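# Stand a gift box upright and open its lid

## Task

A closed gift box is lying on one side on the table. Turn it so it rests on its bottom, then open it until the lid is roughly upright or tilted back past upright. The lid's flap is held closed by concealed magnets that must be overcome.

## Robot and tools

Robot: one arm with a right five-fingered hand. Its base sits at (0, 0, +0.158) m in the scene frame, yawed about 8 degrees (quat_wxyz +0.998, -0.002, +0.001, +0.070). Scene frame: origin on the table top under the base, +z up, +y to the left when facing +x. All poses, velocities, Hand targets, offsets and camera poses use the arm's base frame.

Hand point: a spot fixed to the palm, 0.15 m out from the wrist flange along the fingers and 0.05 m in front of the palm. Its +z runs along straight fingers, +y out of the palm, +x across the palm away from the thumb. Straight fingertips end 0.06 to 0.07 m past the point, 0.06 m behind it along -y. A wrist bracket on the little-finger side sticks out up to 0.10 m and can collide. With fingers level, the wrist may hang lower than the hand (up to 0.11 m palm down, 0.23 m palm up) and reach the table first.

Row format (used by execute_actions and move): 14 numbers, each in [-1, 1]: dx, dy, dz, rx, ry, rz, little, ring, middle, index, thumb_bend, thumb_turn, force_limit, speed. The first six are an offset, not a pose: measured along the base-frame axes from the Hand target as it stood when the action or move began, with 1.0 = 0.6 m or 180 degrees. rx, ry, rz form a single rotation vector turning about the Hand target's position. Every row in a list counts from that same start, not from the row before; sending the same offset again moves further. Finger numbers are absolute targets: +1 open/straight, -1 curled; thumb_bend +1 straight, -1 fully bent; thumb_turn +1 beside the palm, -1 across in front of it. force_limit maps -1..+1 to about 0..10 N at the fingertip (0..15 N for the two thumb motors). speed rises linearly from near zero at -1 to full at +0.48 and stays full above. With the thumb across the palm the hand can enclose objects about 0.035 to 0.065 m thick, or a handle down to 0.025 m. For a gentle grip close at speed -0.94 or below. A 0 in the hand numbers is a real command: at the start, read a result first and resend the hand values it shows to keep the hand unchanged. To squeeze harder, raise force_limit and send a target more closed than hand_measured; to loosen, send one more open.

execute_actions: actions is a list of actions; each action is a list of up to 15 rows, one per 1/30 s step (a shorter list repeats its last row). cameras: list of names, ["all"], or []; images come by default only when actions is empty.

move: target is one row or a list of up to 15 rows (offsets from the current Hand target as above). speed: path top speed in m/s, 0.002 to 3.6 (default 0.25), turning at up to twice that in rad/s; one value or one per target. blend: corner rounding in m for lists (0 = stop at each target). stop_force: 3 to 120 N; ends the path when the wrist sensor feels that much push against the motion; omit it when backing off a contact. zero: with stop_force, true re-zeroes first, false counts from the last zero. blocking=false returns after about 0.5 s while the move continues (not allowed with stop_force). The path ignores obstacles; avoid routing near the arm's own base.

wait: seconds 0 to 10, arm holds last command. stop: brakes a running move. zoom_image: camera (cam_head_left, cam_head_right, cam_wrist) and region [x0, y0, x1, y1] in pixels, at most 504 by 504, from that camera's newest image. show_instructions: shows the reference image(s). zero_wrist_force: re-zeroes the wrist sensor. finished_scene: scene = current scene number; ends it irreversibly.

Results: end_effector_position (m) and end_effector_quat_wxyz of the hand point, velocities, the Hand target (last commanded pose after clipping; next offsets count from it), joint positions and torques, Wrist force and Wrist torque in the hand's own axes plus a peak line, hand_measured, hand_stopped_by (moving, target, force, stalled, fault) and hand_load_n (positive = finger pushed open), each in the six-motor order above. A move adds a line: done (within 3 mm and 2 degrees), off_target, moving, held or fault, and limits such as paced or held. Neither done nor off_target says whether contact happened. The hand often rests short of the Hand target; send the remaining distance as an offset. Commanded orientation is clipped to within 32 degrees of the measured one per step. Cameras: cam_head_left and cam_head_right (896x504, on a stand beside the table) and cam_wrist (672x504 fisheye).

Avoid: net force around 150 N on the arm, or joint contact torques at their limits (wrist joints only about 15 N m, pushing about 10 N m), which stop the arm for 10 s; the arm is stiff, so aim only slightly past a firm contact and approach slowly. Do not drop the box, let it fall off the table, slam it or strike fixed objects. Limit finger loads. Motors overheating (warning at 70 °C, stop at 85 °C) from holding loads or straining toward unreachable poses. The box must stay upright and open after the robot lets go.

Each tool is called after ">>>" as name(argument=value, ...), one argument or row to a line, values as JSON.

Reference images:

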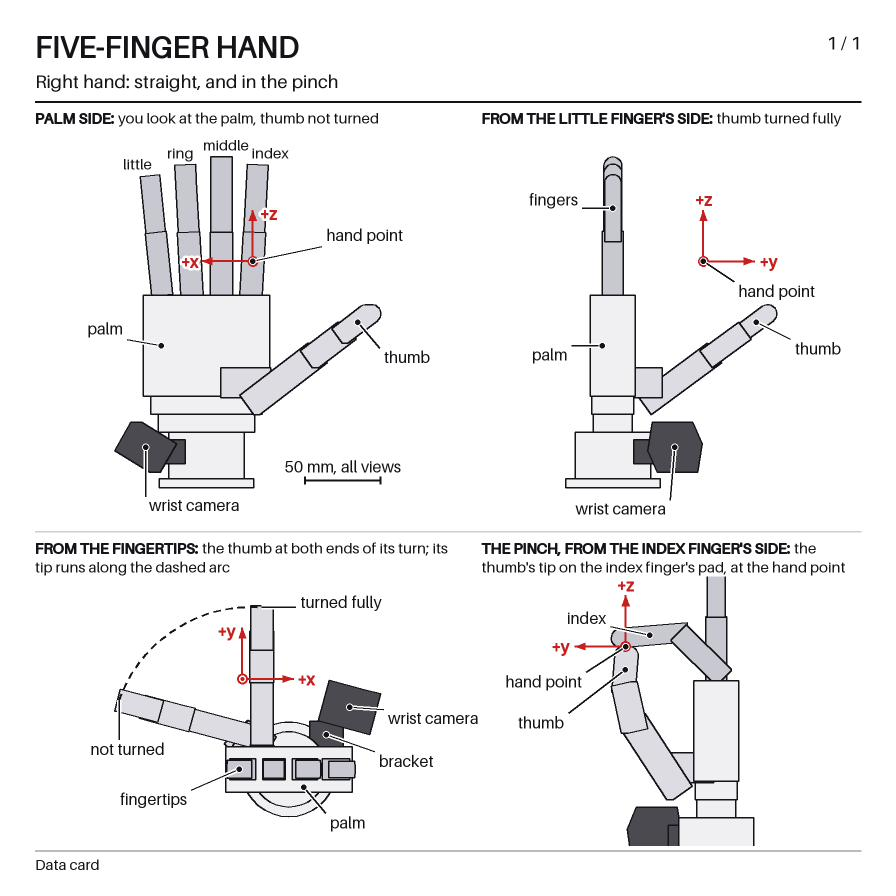

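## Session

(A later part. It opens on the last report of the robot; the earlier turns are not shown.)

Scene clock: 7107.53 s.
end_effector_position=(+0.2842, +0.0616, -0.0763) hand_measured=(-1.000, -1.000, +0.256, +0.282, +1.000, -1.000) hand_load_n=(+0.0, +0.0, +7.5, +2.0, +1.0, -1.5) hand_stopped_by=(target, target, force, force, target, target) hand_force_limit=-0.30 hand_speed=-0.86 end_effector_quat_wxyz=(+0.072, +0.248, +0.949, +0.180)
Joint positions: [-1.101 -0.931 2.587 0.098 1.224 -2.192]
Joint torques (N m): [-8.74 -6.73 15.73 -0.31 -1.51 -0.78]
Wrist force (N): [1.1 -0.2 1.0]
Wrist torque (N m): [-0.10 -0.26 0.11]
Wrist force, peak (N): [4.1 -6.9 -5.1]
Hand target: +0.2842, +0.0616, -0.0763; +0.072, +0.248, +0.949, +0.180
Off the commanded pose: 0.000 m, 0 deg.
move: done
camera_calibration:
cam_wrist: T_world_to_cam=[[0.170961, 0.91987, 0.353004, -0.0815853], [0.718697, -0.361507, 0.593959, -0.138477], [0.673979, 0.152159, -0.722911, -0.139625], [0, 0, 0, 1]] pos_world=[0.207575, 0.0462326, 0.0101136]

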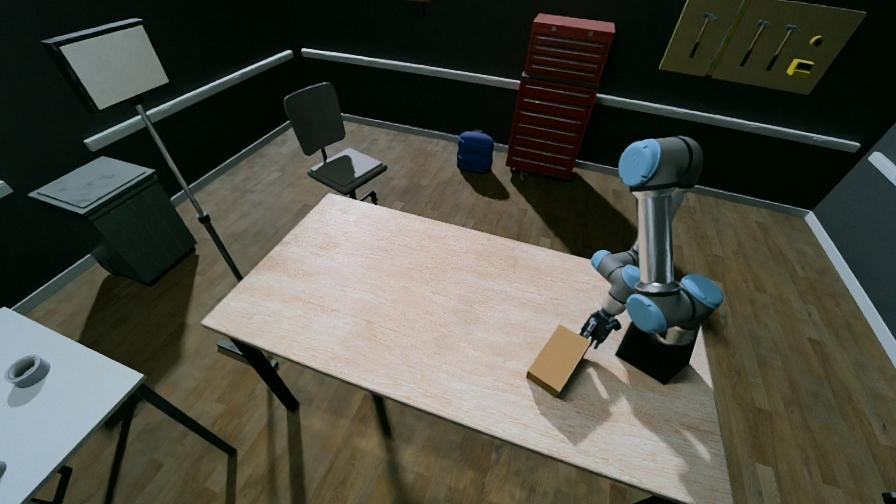

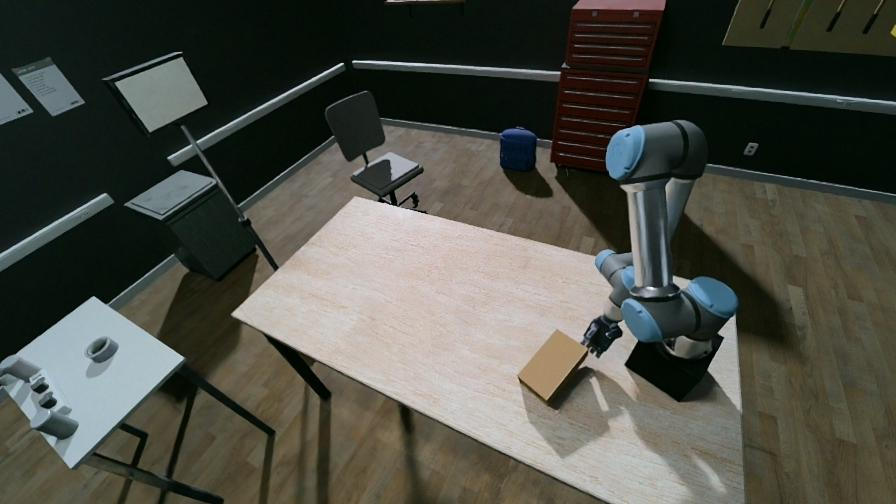

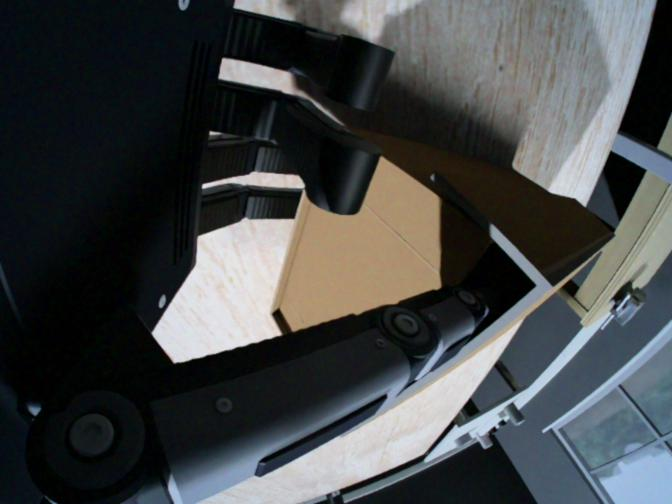

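>>> move(
  target=[-0.0048,-0.0080,-0.0277,0.0238,-0.0143,0,-1,-1,0.1,0.1,1,-1,-0.3,-0.86],
  speed=0.08,
  cameras=[],
)

>>> move(
  target=[0,0,-0.03,0,0,0,-1,-1,0.1,0.1,1,-1,-0.3,-0.86],
  speed=0.01,
  stop_force=4,
  cameras=["cam_wrist","cam_head_right"],
)

>>> zoom_image(
  camera="cam_wrist",
  region=[200, 60, 672, 504],
)

Scene clock: 7118.27 s.
end_effector_position=(+0.2814, +0.0568, -0.0929) hand_measured=(-1.000, -1.000, +0.256, +0.282, +1.000, -1.000) hand_load_n=(+0.0, +0.0, +7.0, +2.5, +1.0, -2.0) hand_stopped_by=(target, target, force, force, target, target) hand_force_limit=-0.30 hand_speed=-0.86 end_effector_quat_wxyz=(+0.084, +0.247, +0.940, +0.221)
Joint positions: [-1.257 -0.741 2.578 0.033 1.193 -2.372]
Joint torques (N m): [-8.67 -9.33 -2.97 -0.51 -1.56 -1.33]
Wrist force (N): [0.9 -0.4 0.8]
Wrist torque (N m): [-0.20 -0.24 0.07]
Wrist force, peak (N): [1.4 -1.5 -0.5]
Hand target: +0.2814, +0.0568, -0.0929; +0.084, +0.247, +0.940, +0.221
Off the commanded pose: 0.000 m, 0 deg.
move: done
No camera images: "cameras" was empty.

Scene clock: 7120.80 s.
end_effector_position=(+0.2813, +0.0568, -0.1066) hand_measured=(-1.000, -1.000, +0.256, +0.282, +1.000, -1.000) hand_load_n=(+0.0, +0.0, +4.0, -1.0, +1.0, +0.0) hand_stopped_by=(target, target, force, force, target, target) hand_force_limit=-0.30 hand_speed=-0.86 end_effector_quat_wxyz=(+0.084, +0.247, +0.940, +0.221)
Joint positions: [-1.257 -0.684 2.563 -0.009 1.193 -2.372]
Joint torques (N m): [-0.22 -41.15 18.94 4.98 0.47 0.03]
Wrist force (N): [1.6 2.0 -2.8]
Wrist torque (N m): [-0.28 -0.02 0.13]
Wrist force, peak (N): [0.6 -1.4 -11.4]
Hand target: +0.2813, +0.0568, -0.1066; +0.084, +0.247, +0.940, +0.221 (not the last commanded pose)
Off the commanded pose: 0.004 m, 0 deg.
move: contact
camera_calibration:
cam_wrist: T_world_to_cam=[[0.153388, 0.890611, 0.428117, -0.0512946], [0.691904, -0.406115, 0.596942, -0.109719], [0.705507, 0.204652, -0.678511, -0.165994], [0, 0, 0, 1]] pos_world=[0.200893, 0.0350963, -0.0251732]
Images, in order (width x height): cam_head_right 896x504, cam_wrist 672x504.

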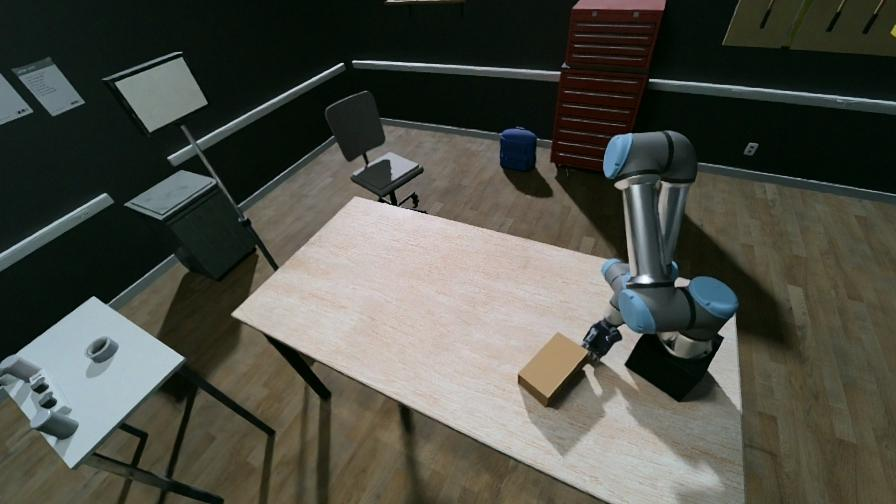

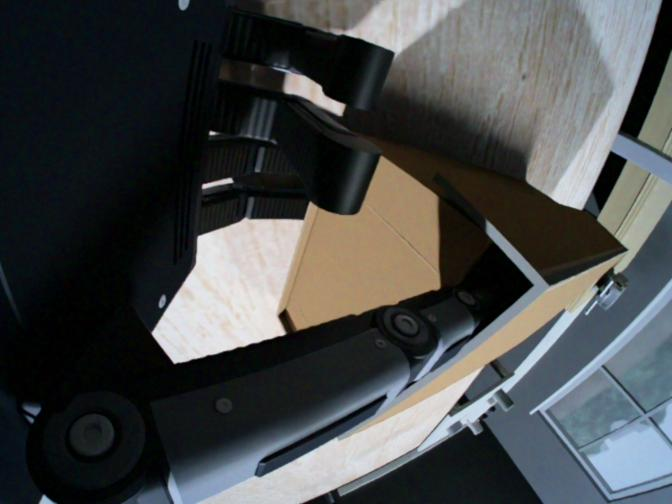

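Scaled by 1.068 from the camera's 672x504 image, which has a finer 960x720 frame.

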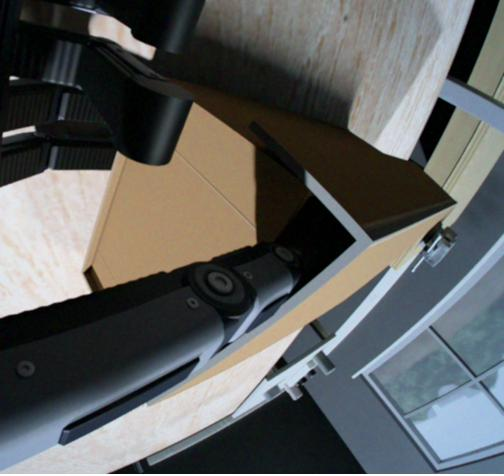

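>>> move(
  target=[
    [0,0,0,0,0,0,-1,-1,0.33,0.33,1,-1,-0.3,-0.6],
    [-0.00777,-0.01293,0.0007,-0.0571,0.0343,0,-1,-1,0.33,0.33,1,-1,-0.3,-0.6],
    [-0.0149,-0.0248,0.0088,-0.1190,0.0715,0,-1,-1,0.33,0.33,1,-1,-0.3,-0.6],
  ],
  speed=0.05,
  blend=[0,0.01,0],
  cameras=["cam_wrist","cam_head_right"],
)

>>> zoom_image(
  camera="cam_wrist",
  region=[200, 60, 672, 504],
)

Scene clock: 7162.40 s.
end_effector_position=(+0.2724, +0.0419, -0.1013) hand_measured=(-1.000, -1.000, +0.326, +0.330, +1.000, -1.000) hand_load_n=(+0.5, +0.0, +0.0, +0.0, -0.5, -0.5) hand_stopped_by=(target, target, target, target, target, target) hand_force_limit=-0.30 hand_speed=-0.60 end_effector_quat_wxyz=(+0.023, +0.250, +0.968, +0.014)
Joint positions: [-0.713 -1.077 2.515 0.104 1.525 -1.778]
Joint torques (N m): [4.98 -35.08 -9.74 5.86 1.05 1.82]
Wrist force (N): [1.2 -0.4 0.2]
Wrist torque (N m): [0.00 -0.15 0.00]
Wrist force, peak (N): [0.3 -3.5 -31.2]
Hand target: +0.2724, +0.0419, -0.1013; +0.023, +0.250, +0.968, +0.014
Off the commanded pose: 0.000 m, 0 deg.
move: done
camera_calibration:
cam_wrist: T_world_to_cam=[[0.205968, 0.978023, 0.0323606, -0.0970049], [0.821321, -0.190756, 0.537628, -0.162976], [0.531986, -0.084156, -0.842561, -0.110271], [0, 0, 0, 1]] pos_world=[0.212499, 0.0545044, -0.00214999]
Images, in order (width x height): cam_head_right 896x504, cam_wrist 672x504.

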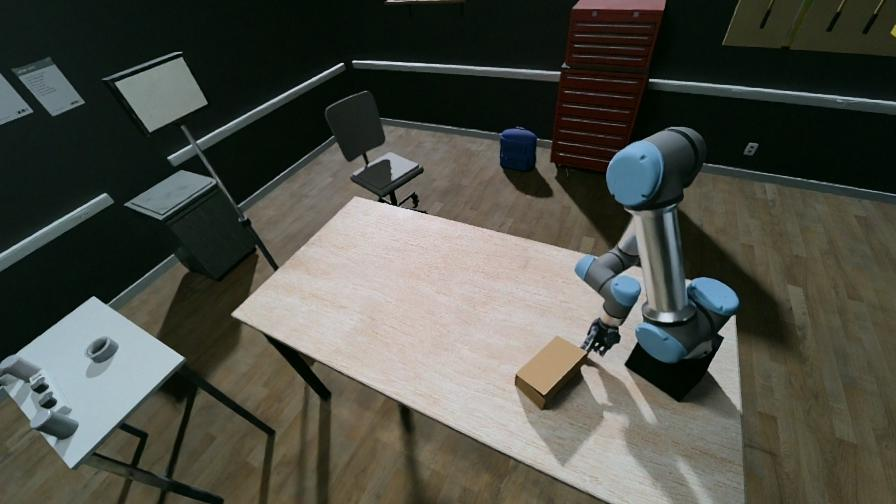

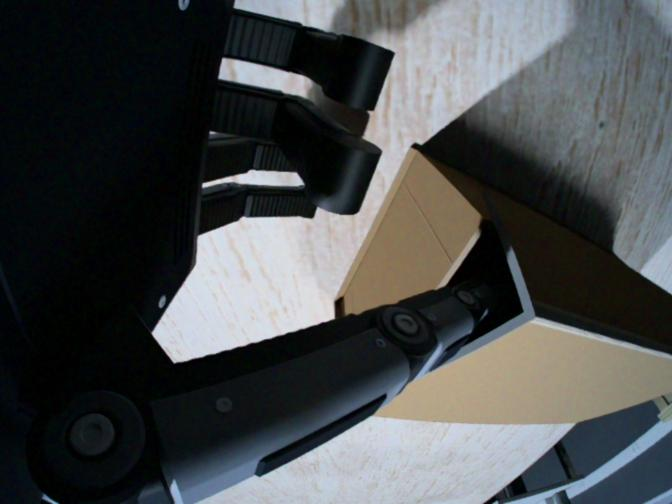

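Scaled by 1.068 from the camera's 672x504 image, which has a finer 960x720 frame.

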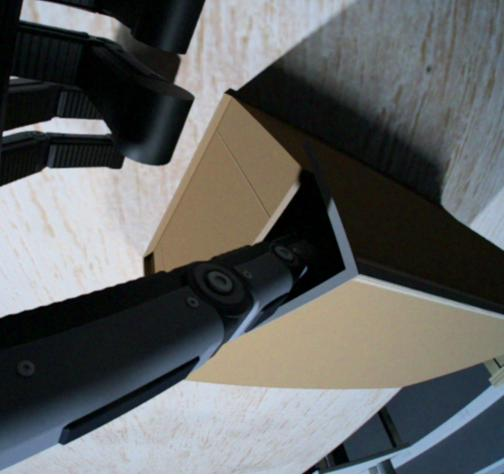

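>>> move(
  target=[
    [0.0144,-0.0087,0.0435,0,0,0,-1,-1,0.33,0.33,1,-1,-0.3,-0.6],
    [0.0354,-0.0213,0.0752,0,0,0,-1,-1,0.33,0.33,1,-1,-0.3,-0.6],
  ],
  speed=0.05,
  blend=0.01,
  cameras=["all"],
)

>>> zoom_image(
  camera="cam_head_left",
  region=[480, 280, 680, 440],
)

Scene clock: 7189.37 s.
end_effector_position=(+0.2936, +0.0291, -0.0562) hand_measured=(-1.000, -1.000, +0.326, +0.330, +1.000, -1.000) hand_load_n=(+0.0, +0.0, +0.0, +0.0, -0.5, -0.5) hand_stopped_by=(target, target, target, target, target, target) hand_force_limit=-0.30 hand_speed=-0.60 end_effector_quat_wxyz=(+0.023, +0.250, +0.968, +0.014)
Joint positions: [-0.69 -1.219 2.439 0.321 1.526 -1.754]
Joint torques (N m): [7.28 -34.3 -16.57 6.21 1.32 1.58]
Wrist force (N): [1.7 0.2 0.8]
Wrist torque (N m): [0.04 -0.24 0.03]
Wrist force, peak (N): [1.8 0.4 0.9]
Hand target: +0.2936, +0.0291, -0.0562; +0.023, +0.250, +0.968, +0.014
Off the commanded pose: 0.000 m, 0 deg.
move: done
camera_calibration:
cam_wrist: T_world_to_cam=[[0.20593, 0.978036, 0.0322128, -0.090416], [0.821364, -0.190648, 0.537601, -0.207153], [0.531934, -0.0842497, -0.842584, -0.0846548], [0, 0, 0, 1]] pos_world=[0.233798, 0.0418045, 0.0429496]

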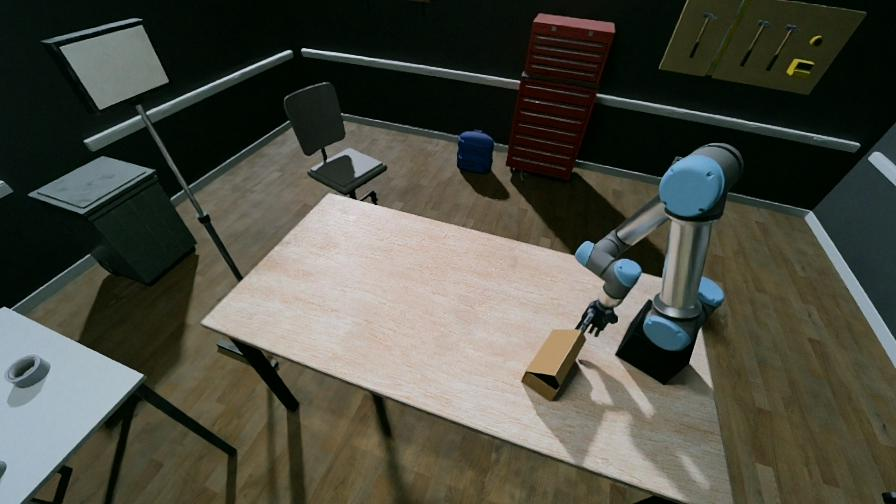

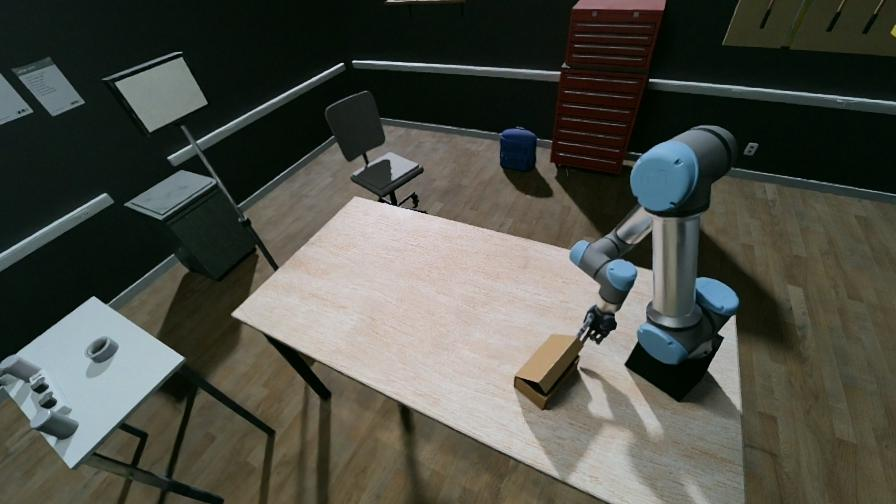

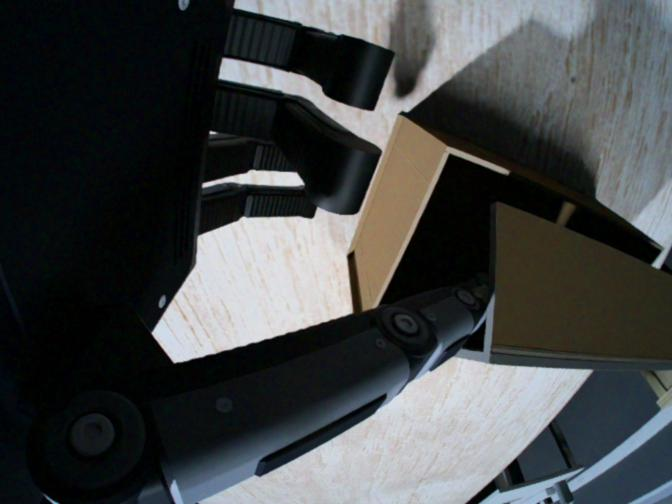

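Scaled by 2.520 from the camera's 896x504 image, which has a finer 1280x720 frame.

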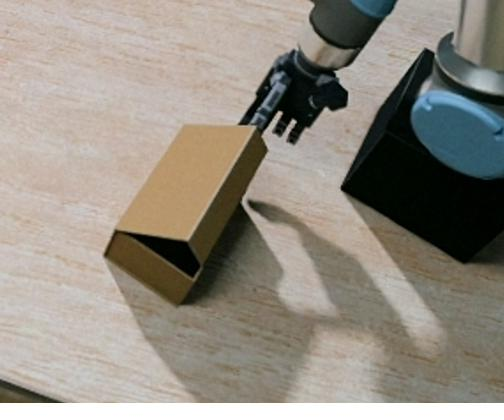

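>>> move(
  target=[
    [0.0285,-0.0139,0.0245,0,0,0,-1,-1,0.33,0.33,1,-1,-0.3,-0.6],
    [0.0616,-0.0307,0.0398,0,0,0,-1,-1,0.33,0.33,1,-1,-0.3,-0.6],
    [0.0971,-0.0487,0.045,0,0,0,-1,-1,0.33,0.33,1,-1,-0.3,-0.6],
  ],
  speed=0.05,
  blend=0.01,
  cameras=["all"],
)

>>> zoom_image(
  camera="cam_head_left",
  region=[480, 280, 680, 440],
)

Scene clock: 7199.93 s.
end_effector_position=(+0.3518, -0.0001, -0.0292) hand_measured=(-1.000, -1.000, +0.326, +0.330, +1.000, -1.000) hand_load_n=(+0.0, +0.0, +0.0, +0.0, -0.5, -0.5) hand_stopped_by=(target, target, target, target, target, target) hand_force_limit=-0.30 hand_speed=-0.60 end_effector_quat_wxyz=(+0.023, +0.250, +0.968, +0.014)
Joint positions: [-0.631 -1.2 2.24 0.499 1.528 -1.696]
Joint torques (N m): [7.28 -9.93 -18.88 6 1.39 1.45]
Wrist force (N): [1.4 0.5 0.7]
Wrist torque (N m): [0.06 -0.20 0.02]
Wrist force, peak (N): [1.7 0.4 1.3]
Hand target: +0.3519, -0.0001, -0.0292; +0.023, +0.250, +0.968, +0.014
Off the commanded pose: 0.000 m, 0 deg.
move: done
camera_calibration:
cam_wrist: T_world_to_cam=[[0.20593, 0.978036, 0.0322128, -0.0747122], [0.821364, -0.190648, 0.537601, -0.275039], [0.531934, -0.0842497, -0.842584, -0.0953237], [0, 0, 0, 1]] pos_world=[0.291998, 0.0126045, 0.0699496]

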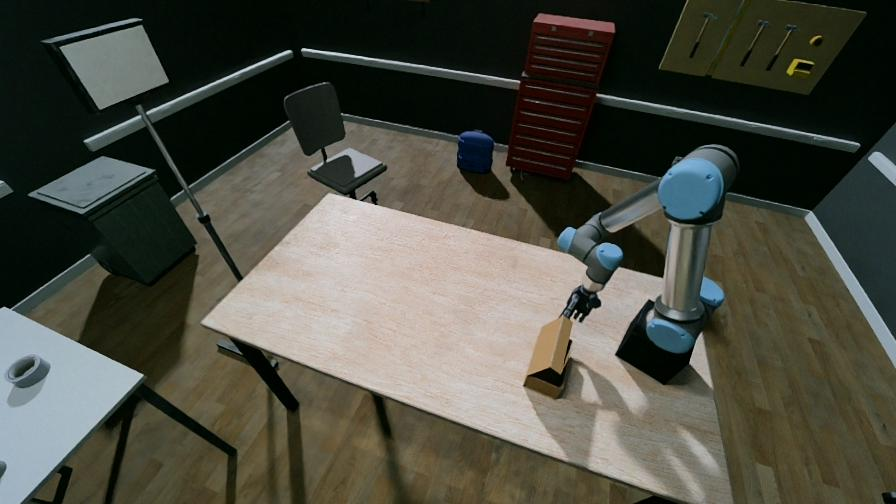

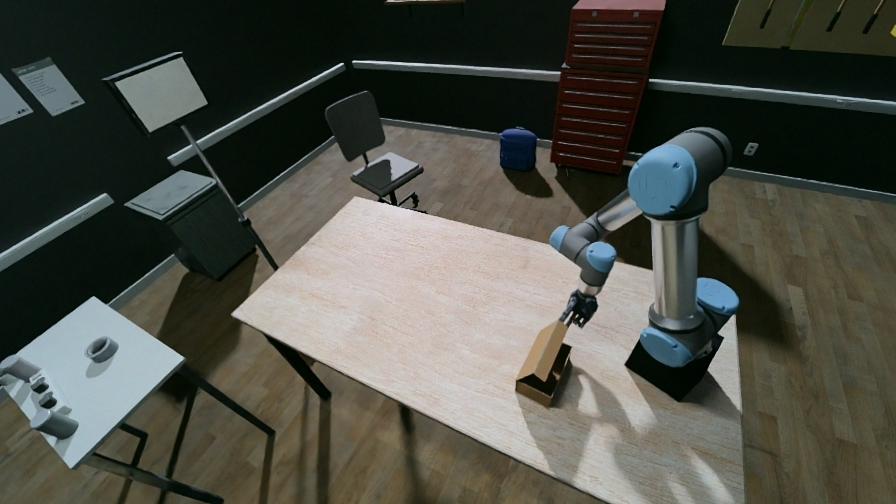

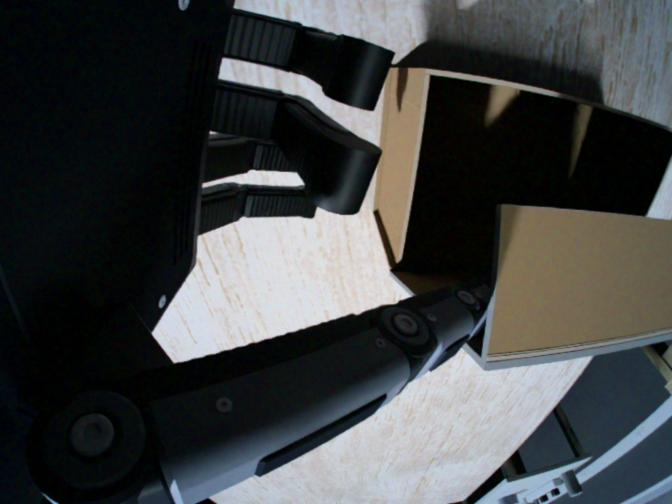

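Scaled by 2.520 from the camera's 896x504 image, which has a finer 1280x720 frame.

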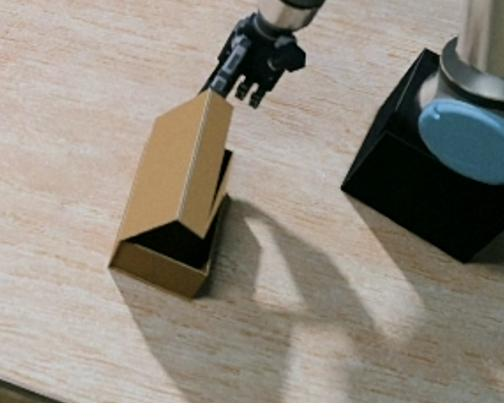

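>>> zoom_image(
  camera="cam_head_right",
  region=[470, 290, 630, 420],
)

>>> zoom_image(
  camera="cam_head_left",
  region=[490, 290, 620, 410],
)

Scaled by 3.150 from the camera's 896x504 image, which has a finer 1280x720 frame.

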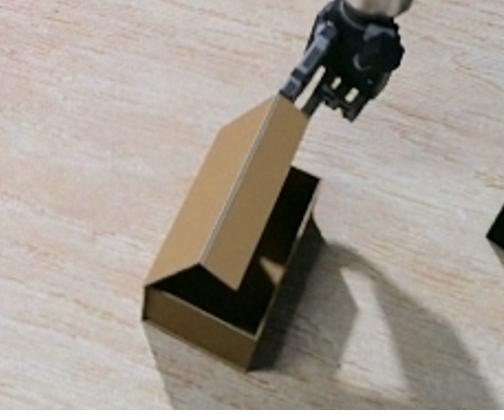

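Scaled by 3.877 from the camera's 896x504 image, which has a finer 1280x720 frame.

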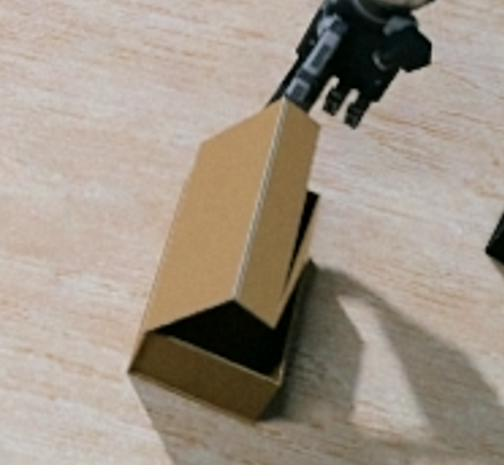

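>>> move(
  target=[-0.0165,0.021,0.0362,0,0,0,-1,-1,0.33,0.33,1,-1,-0.3,-0.6],
  speed=0.04,
  cameras=["all"],
)

>>> zoom_image(
  camera="cam_head_right",
  region=[470, 290, 630, 420],
)

Scene clock: 7280.43 s.
end_effector_position=(+0.3420, +0.0125, -0.0075) hand_measured=(-1.000, -1.000, +0.326, +0.330, +1.000, -1.000) hand_load_n=(+0.5, +0.0, +0.0, +0.0, -1.0, +0.0) hand_stopped_by=(target, target, target, target, target, target) hand_force_limit=-0.30 hand_speed=-0.60 end_effector_quat_wxyz=(+0.023, +0.250, +0.968, +0.014)
Joint positions: [-0.613 -1.276 2.262 0.552 1.528 -1.678]
Joint torques (N m): [7.32 -36.39 3.81 5.77 1.42 1.32]
Wrist force (N): [1.0 0.3 1.2]
Wrist torque (N m): [0.08 -0.19 0.02]
Wrist force, peak (N): [1.7 0.2 1.2]
Hand target: +0.3420, +0.0125, -0.0075; +0.023, +0.250, +0.968, +0.014
Off the commanded pose: 0.000 m, 0 deg.
move: done
camera_calibration:
cam_wrist: T_world_to_cam=[[0.20593, 0.978036, 0.0322128, -0.0856186], [0.821364, -0.190648, 0.537601, -0.276272], [0.531934, -0.0842497, -0.842584, -0.0707736], [0, 0, 0, 1]] pos_world=[0.282198, 0.0251045, 0.0916496]

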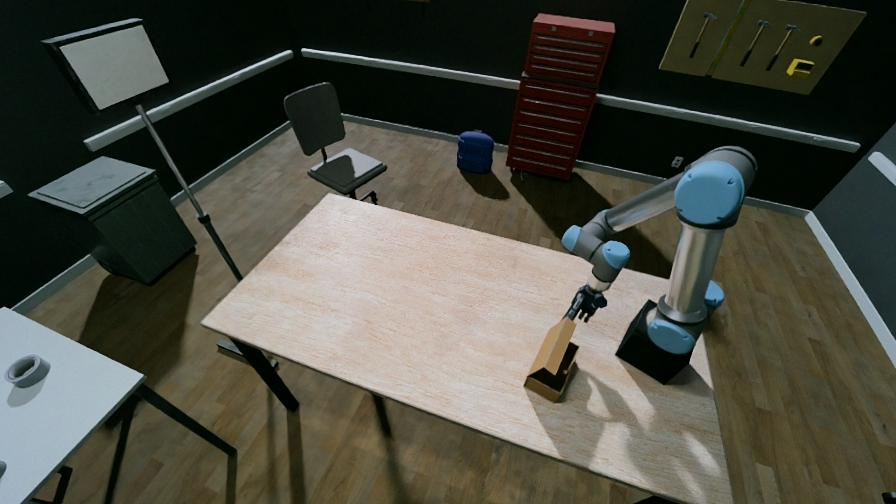

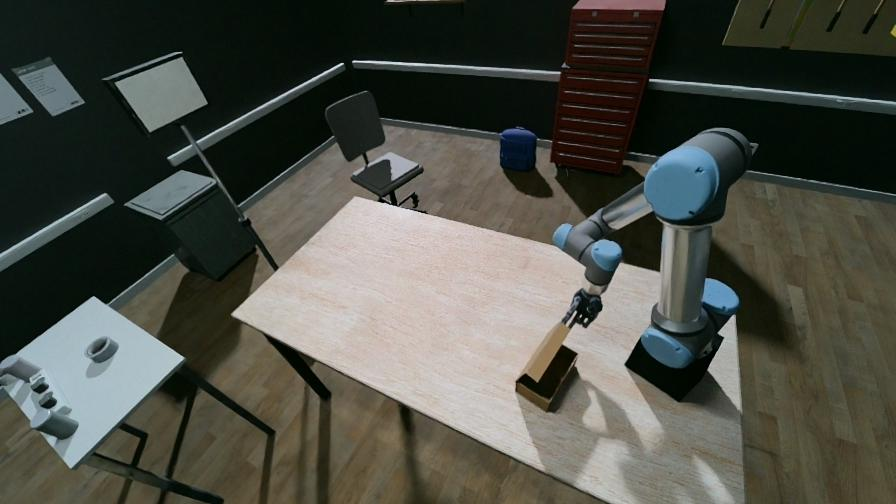

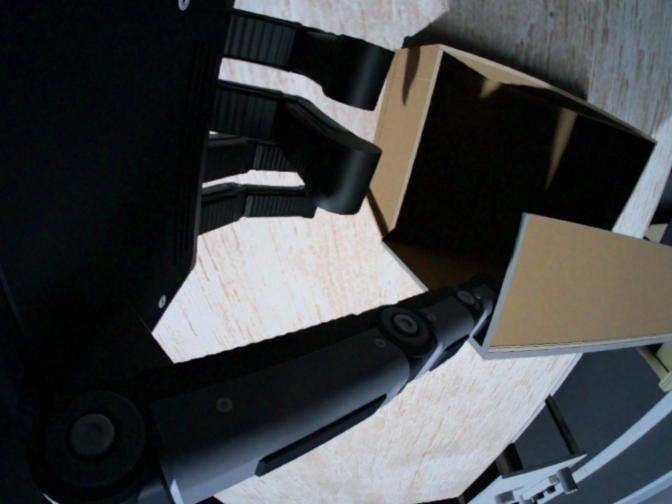

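Scaled by 3.150 from the camera's 896x504 image, which has a finer 1280x720 frame.

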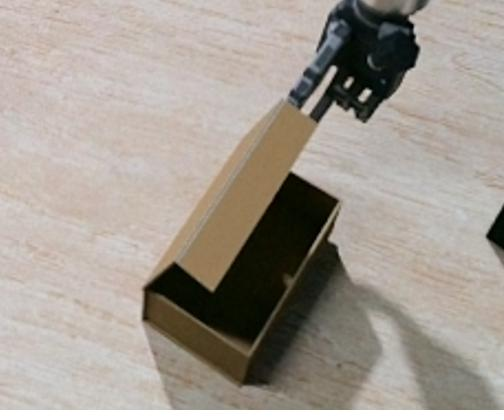

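>>> move(
  target=[0.0764,-0.0333,0.005,0,0,0,-1,-1,0.33,0.33,1,-1,-0.3,-0.6],
  speed=0.04,
  cameras=["all"],
)

>>> zoom_image(
  camera="cam_head_right",
  region=[470, 290, 630, 420],
)

Scene clock: 7303.73 s.
end_effector_position=(+0.3878, -0.0075, -0.0045) hand_measured=(-1.000, -1.000, +0.326, +0.330, +1.000, -1.000) hand_load_n=(+0.0, +0.0, +0.0, +0.0, -1.5, +0.0) hand_stopped_by=(target, target, target, target, target, target) hand_force_limit=-0.30 hand_speed=-0.60 end_effector_quat_wxyz=(+0.023, +0.250, +0.968, +0.014)
Joint positions: [-0.579 -1.194 2.116 0.615 1.529 -1.643]
Joint torques (N m): [7.89 -14.14 -23.79 5.95 1.27 1.49]
Wrist force (N): [1.4 0.1 1.3]
Wrist torque (N m): [0.06 -0.24 0.03]
Wrist force, peak (N): [1.3 0.4 1.6]
Hand target: +0.3878, -0.0075, -0.0045; +0.023, +0.250, +0.968, +0.014
Off the commanded pose: 0.000 m, 0 deg.
move: done
camera_calibration:
cam_wrist: T_world_to_cam=[[0.20593, 0.978036, 0.0322128, -0.0756633], [0.821364, -0.190648, 0.537601, -0.319215], [0.531934, -0.0842497, -0.842584, -0.0942318], [0, 0, 0, 1]] pos_world=[0.327898, 0.00520455, 0.0946496]

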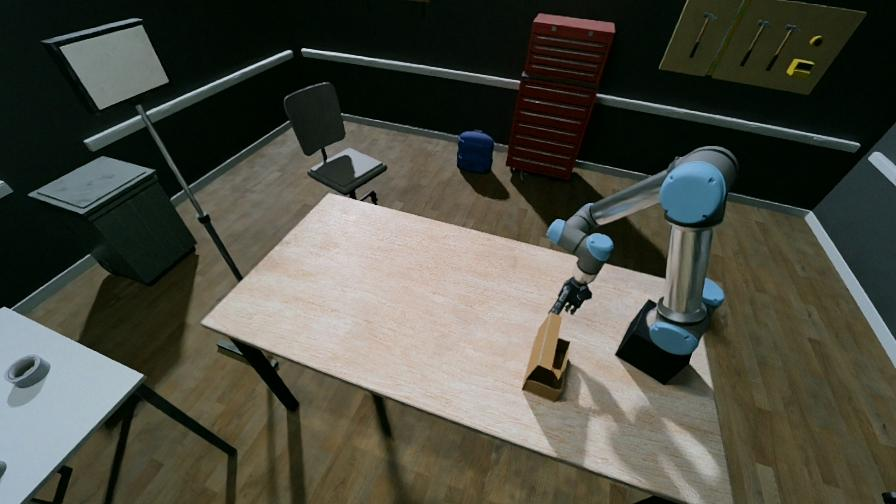

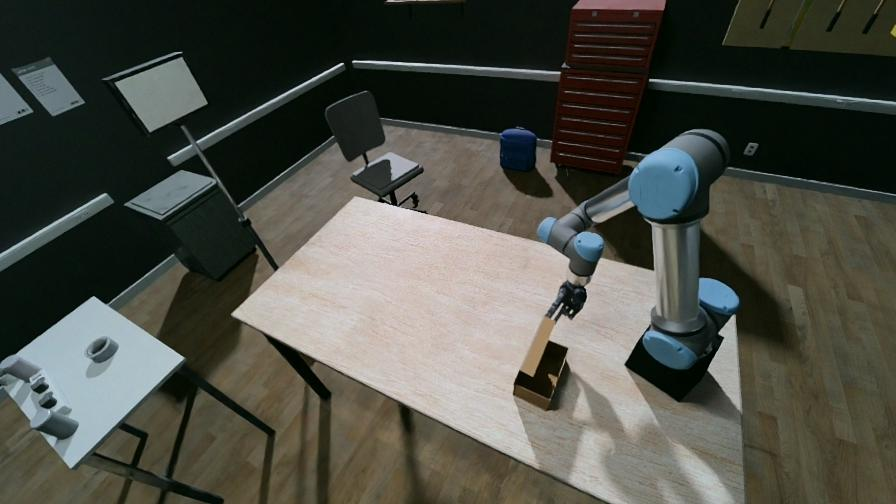

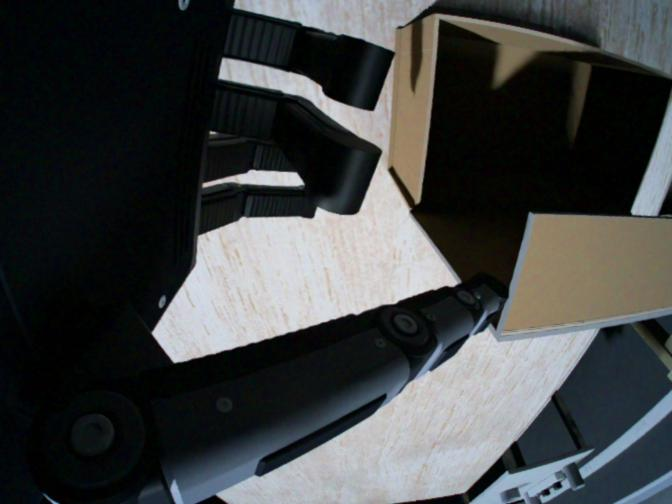

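Scaled by 3.150 from the camera's 896x504 image, which has a finer 1280x720 frame.

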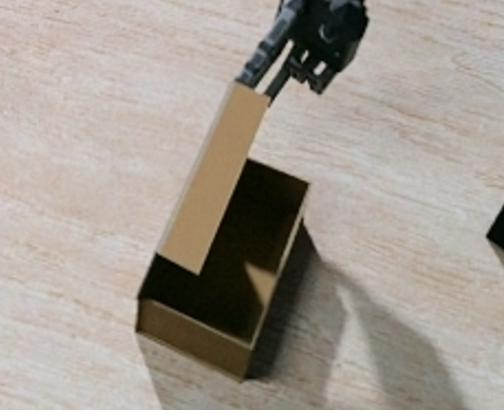

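>>> move(
  target=[
    [0.006,0.022,0,0,0,0,-1,-1,0.33,0.33,1,-1,-0.3,-0.6],
    [0.054,0.007,-0.003,0,0,0,-1,-1,0.33,0.33,1,-1,-0.3,-0.6],
  ],
  speed=0.04,
  cameras=["all"],
)

>>> zoom_image(
  camera="cam_head_right",
  region=[470, 290, 630, 420],
)

>>> zoom_image(
  camera="cam_head_left",
  region=[470, 290, 630, 420],
)

Scene clock: 7313.57 s.
end_effector_position=(+0.4202, -0.0033, -0.0063) hand_measured=(-1.000, -1.000, +0.326, +0.330, +1.000, -1.000) hand_load_n=(+0.0, +0.0, +0.0, +0.0, -0.5, +0.0) hand_stopped_by=(target, target, target, target, target, target) hand_force_limit=-0.30 hand_speed=-0.60 end_effector_quat_wxyz=(+0.023, +0.250, +0.968, +0.014)
Joint positions: [-0.513 -1.134 2.02 0.648 1.532 -1.577]
Joint torques (N m): [5.95 -16.81 -23.8 5.92 1.41 1.51]
Wrist force (N): [1.2 0.8 0.2]
Wrist torque (N m): [0.11 -0.17 0.03]
Wrist force, peak (N): [1.7 0.4 1.5]
Hand target: +0.4202, -0.0033, -0.0063; +0.023, +0.250, +0.968, +0.014
Off the commanded pose: 0.000 m, 0 deg.
move: done
camera_calibration:
cam_wrist: T_world_to_cam=[[0.20593, 0.978036, 0.0322128, -0.0863852], [0.821364, -0.190648, 0.537601, -0.344059], [0.531934, -0.0842497, -0.842584, -0.112629], [0, 0, 0, 1]] pos_world=[0.360298, 0.00940455, 0.0928496]

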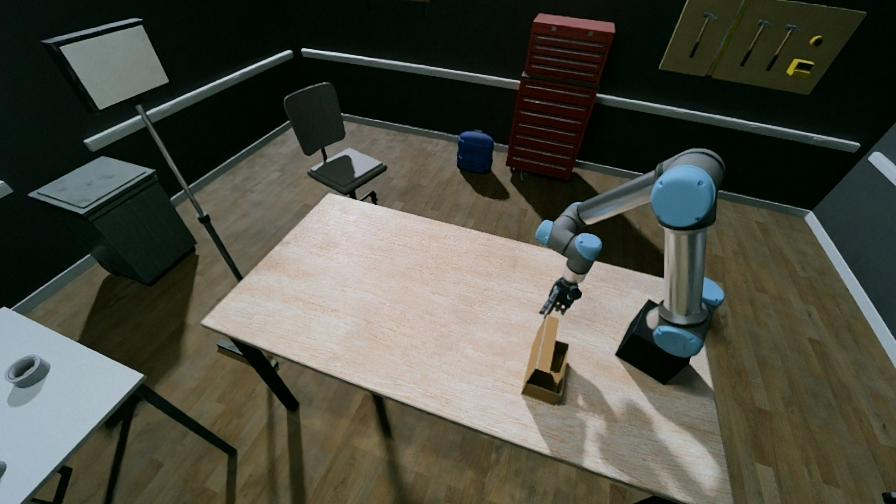

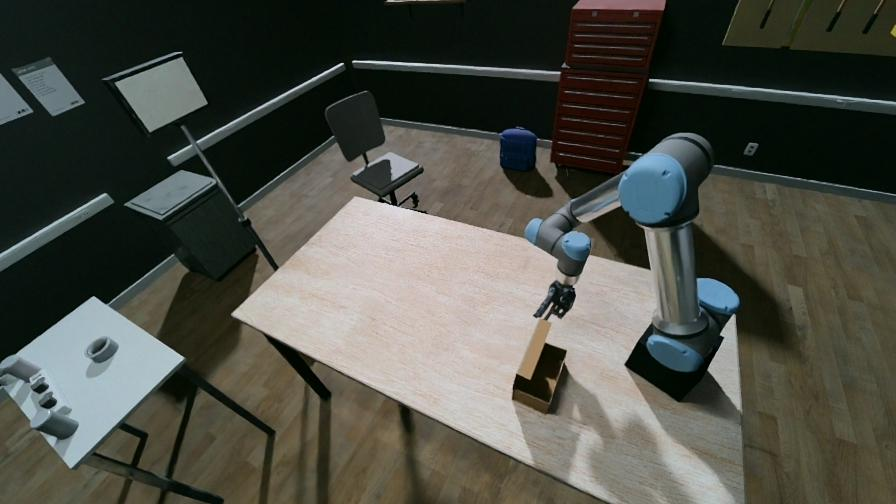

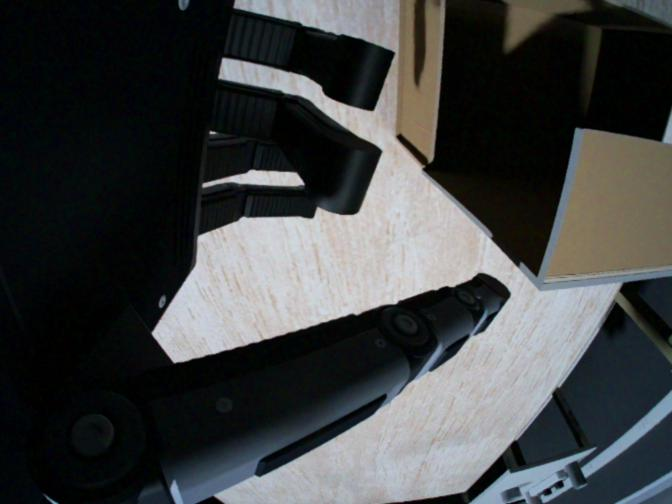

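Scaled by 3.150 from the camera's 896x504 image, which has a finer 1280x720 frame.

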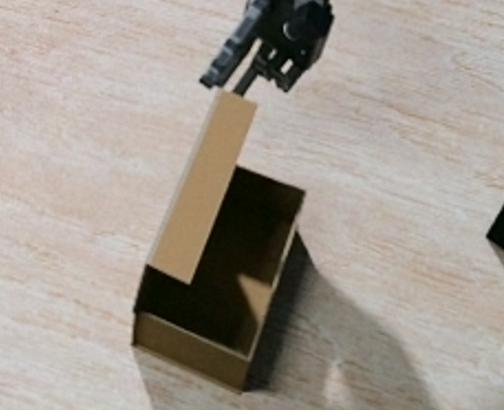

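Scaled by 3.150 from the camera's 896x504 image, which has a finer 1280x720 frame.

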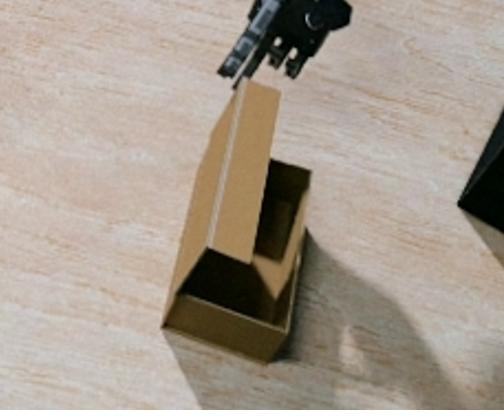

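>>> move(
  target=[
    [0,0,0.2333,0,0,0,-1,-1,1,1,1,-1,-0.3,0.2],
    [-0.0287,0.3672,0.2333,0,0,0,-1,-1,1,1,1,-1,-0.3,0.2],
    [-0.0287,0.3672,0.1188,0,0,0,-1,-1,1,1,1,-1,-0.3,0.2],
  ],
  speed=[0.15,0.15,0.06],
  cameras=["all"],
)

>>> zoom_image(
  camera="cam_head_left",
  region=[470, 260, 630, 420],
)

>>> zoom_image(
  camera="cam_wrist",
  region=[200, 60, 672, 504],
)

Scene clock: 7369.30 s.
end_effector_position=(+0.4030, +0.2170, +0.0651) hand_measured=(-1.000, -1.000, +1.000, +1.000, +1.000, -1.000) hand_load_n=(+0.0, +0.0, +0.0, +0.0, +0.0, +0.0) hand_stopped_by=(target, target, target, target, target, target) hand_force_limit=-0.30 hand_speed=0.20 end_effector_quat_wxyz=(+0.023, +0.250, +0.968, +0.014)
Joint positions: [0.122 -1.22 1.894 0.844 1.561 -0.943]
Joint torques (N m): [5.7 -16.29 1.62 -0.62 0.32 1.53]
Wrist force (N): [1.2 1.1 0.1]
Wrist torque (N m): [0.16 -0.17 0.05]
Wrist force, peak (N): [1.8 1.5 0.1]
Hand target: +0.4030, +0.2170, +0.0650; +0.023, +0.250, +0.968, +0.014
Off the commanded pose: 0.000 m, 0 deg.
move: done
camera_calibration:
cam_wrist: T_world_to_cam=[[0.205984, 0.978028, 0.0321315, -0.300628], [0.821353, -0.190649, 0.537617, -0.326398], [0.53193, -0.0843489, -0.842577, -0.0247895], [0, 0, 0, 1]] pos_world=[0.343199, 0.229705, 0.164249]

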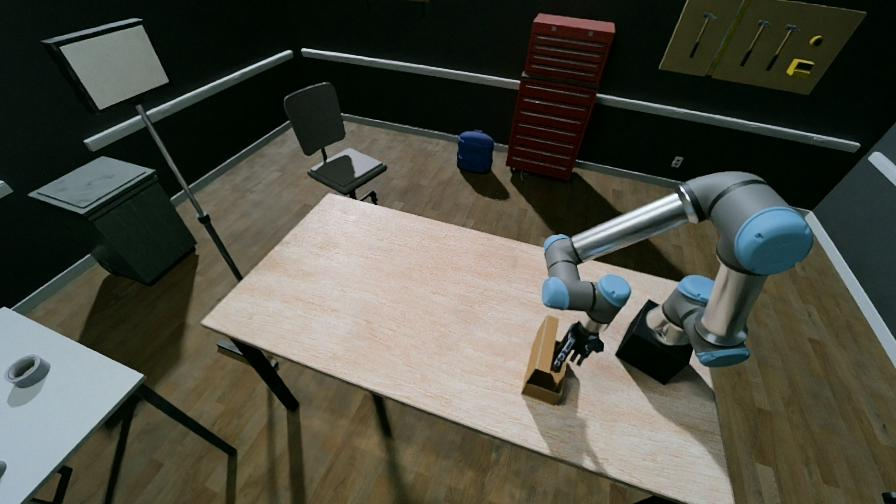

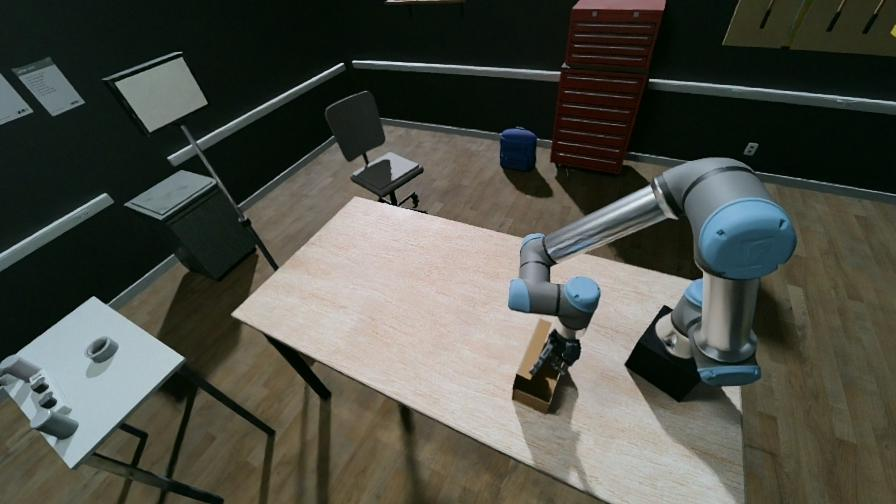

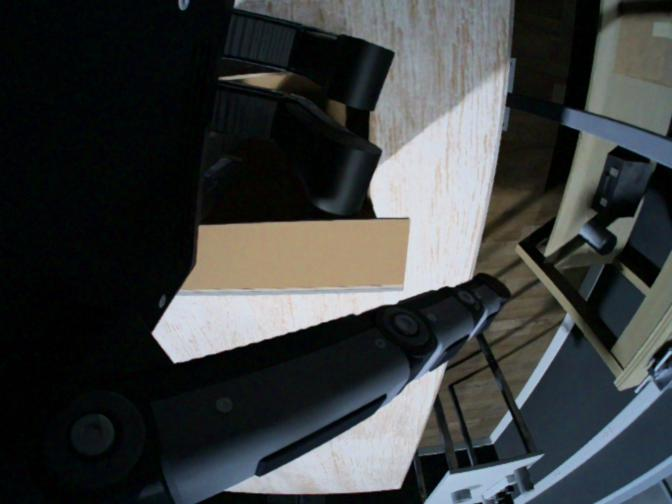

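Scaled by 3.150 from the camera's 896x504 image, which has a finer 1280x720 frame.

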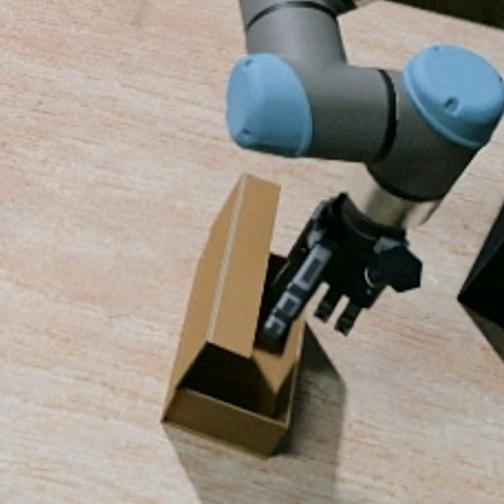

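Scaled by 1.068 from the camera's 672x504 image, which has a finer 960x720 frame.

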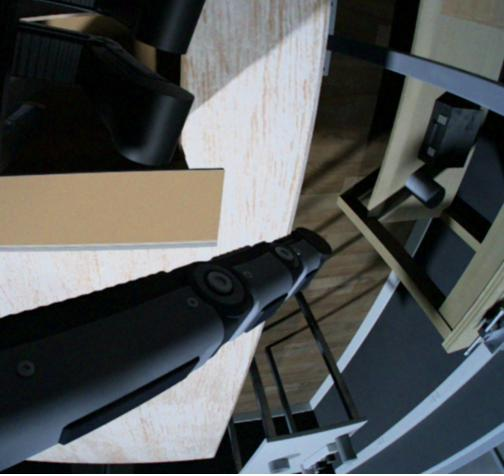

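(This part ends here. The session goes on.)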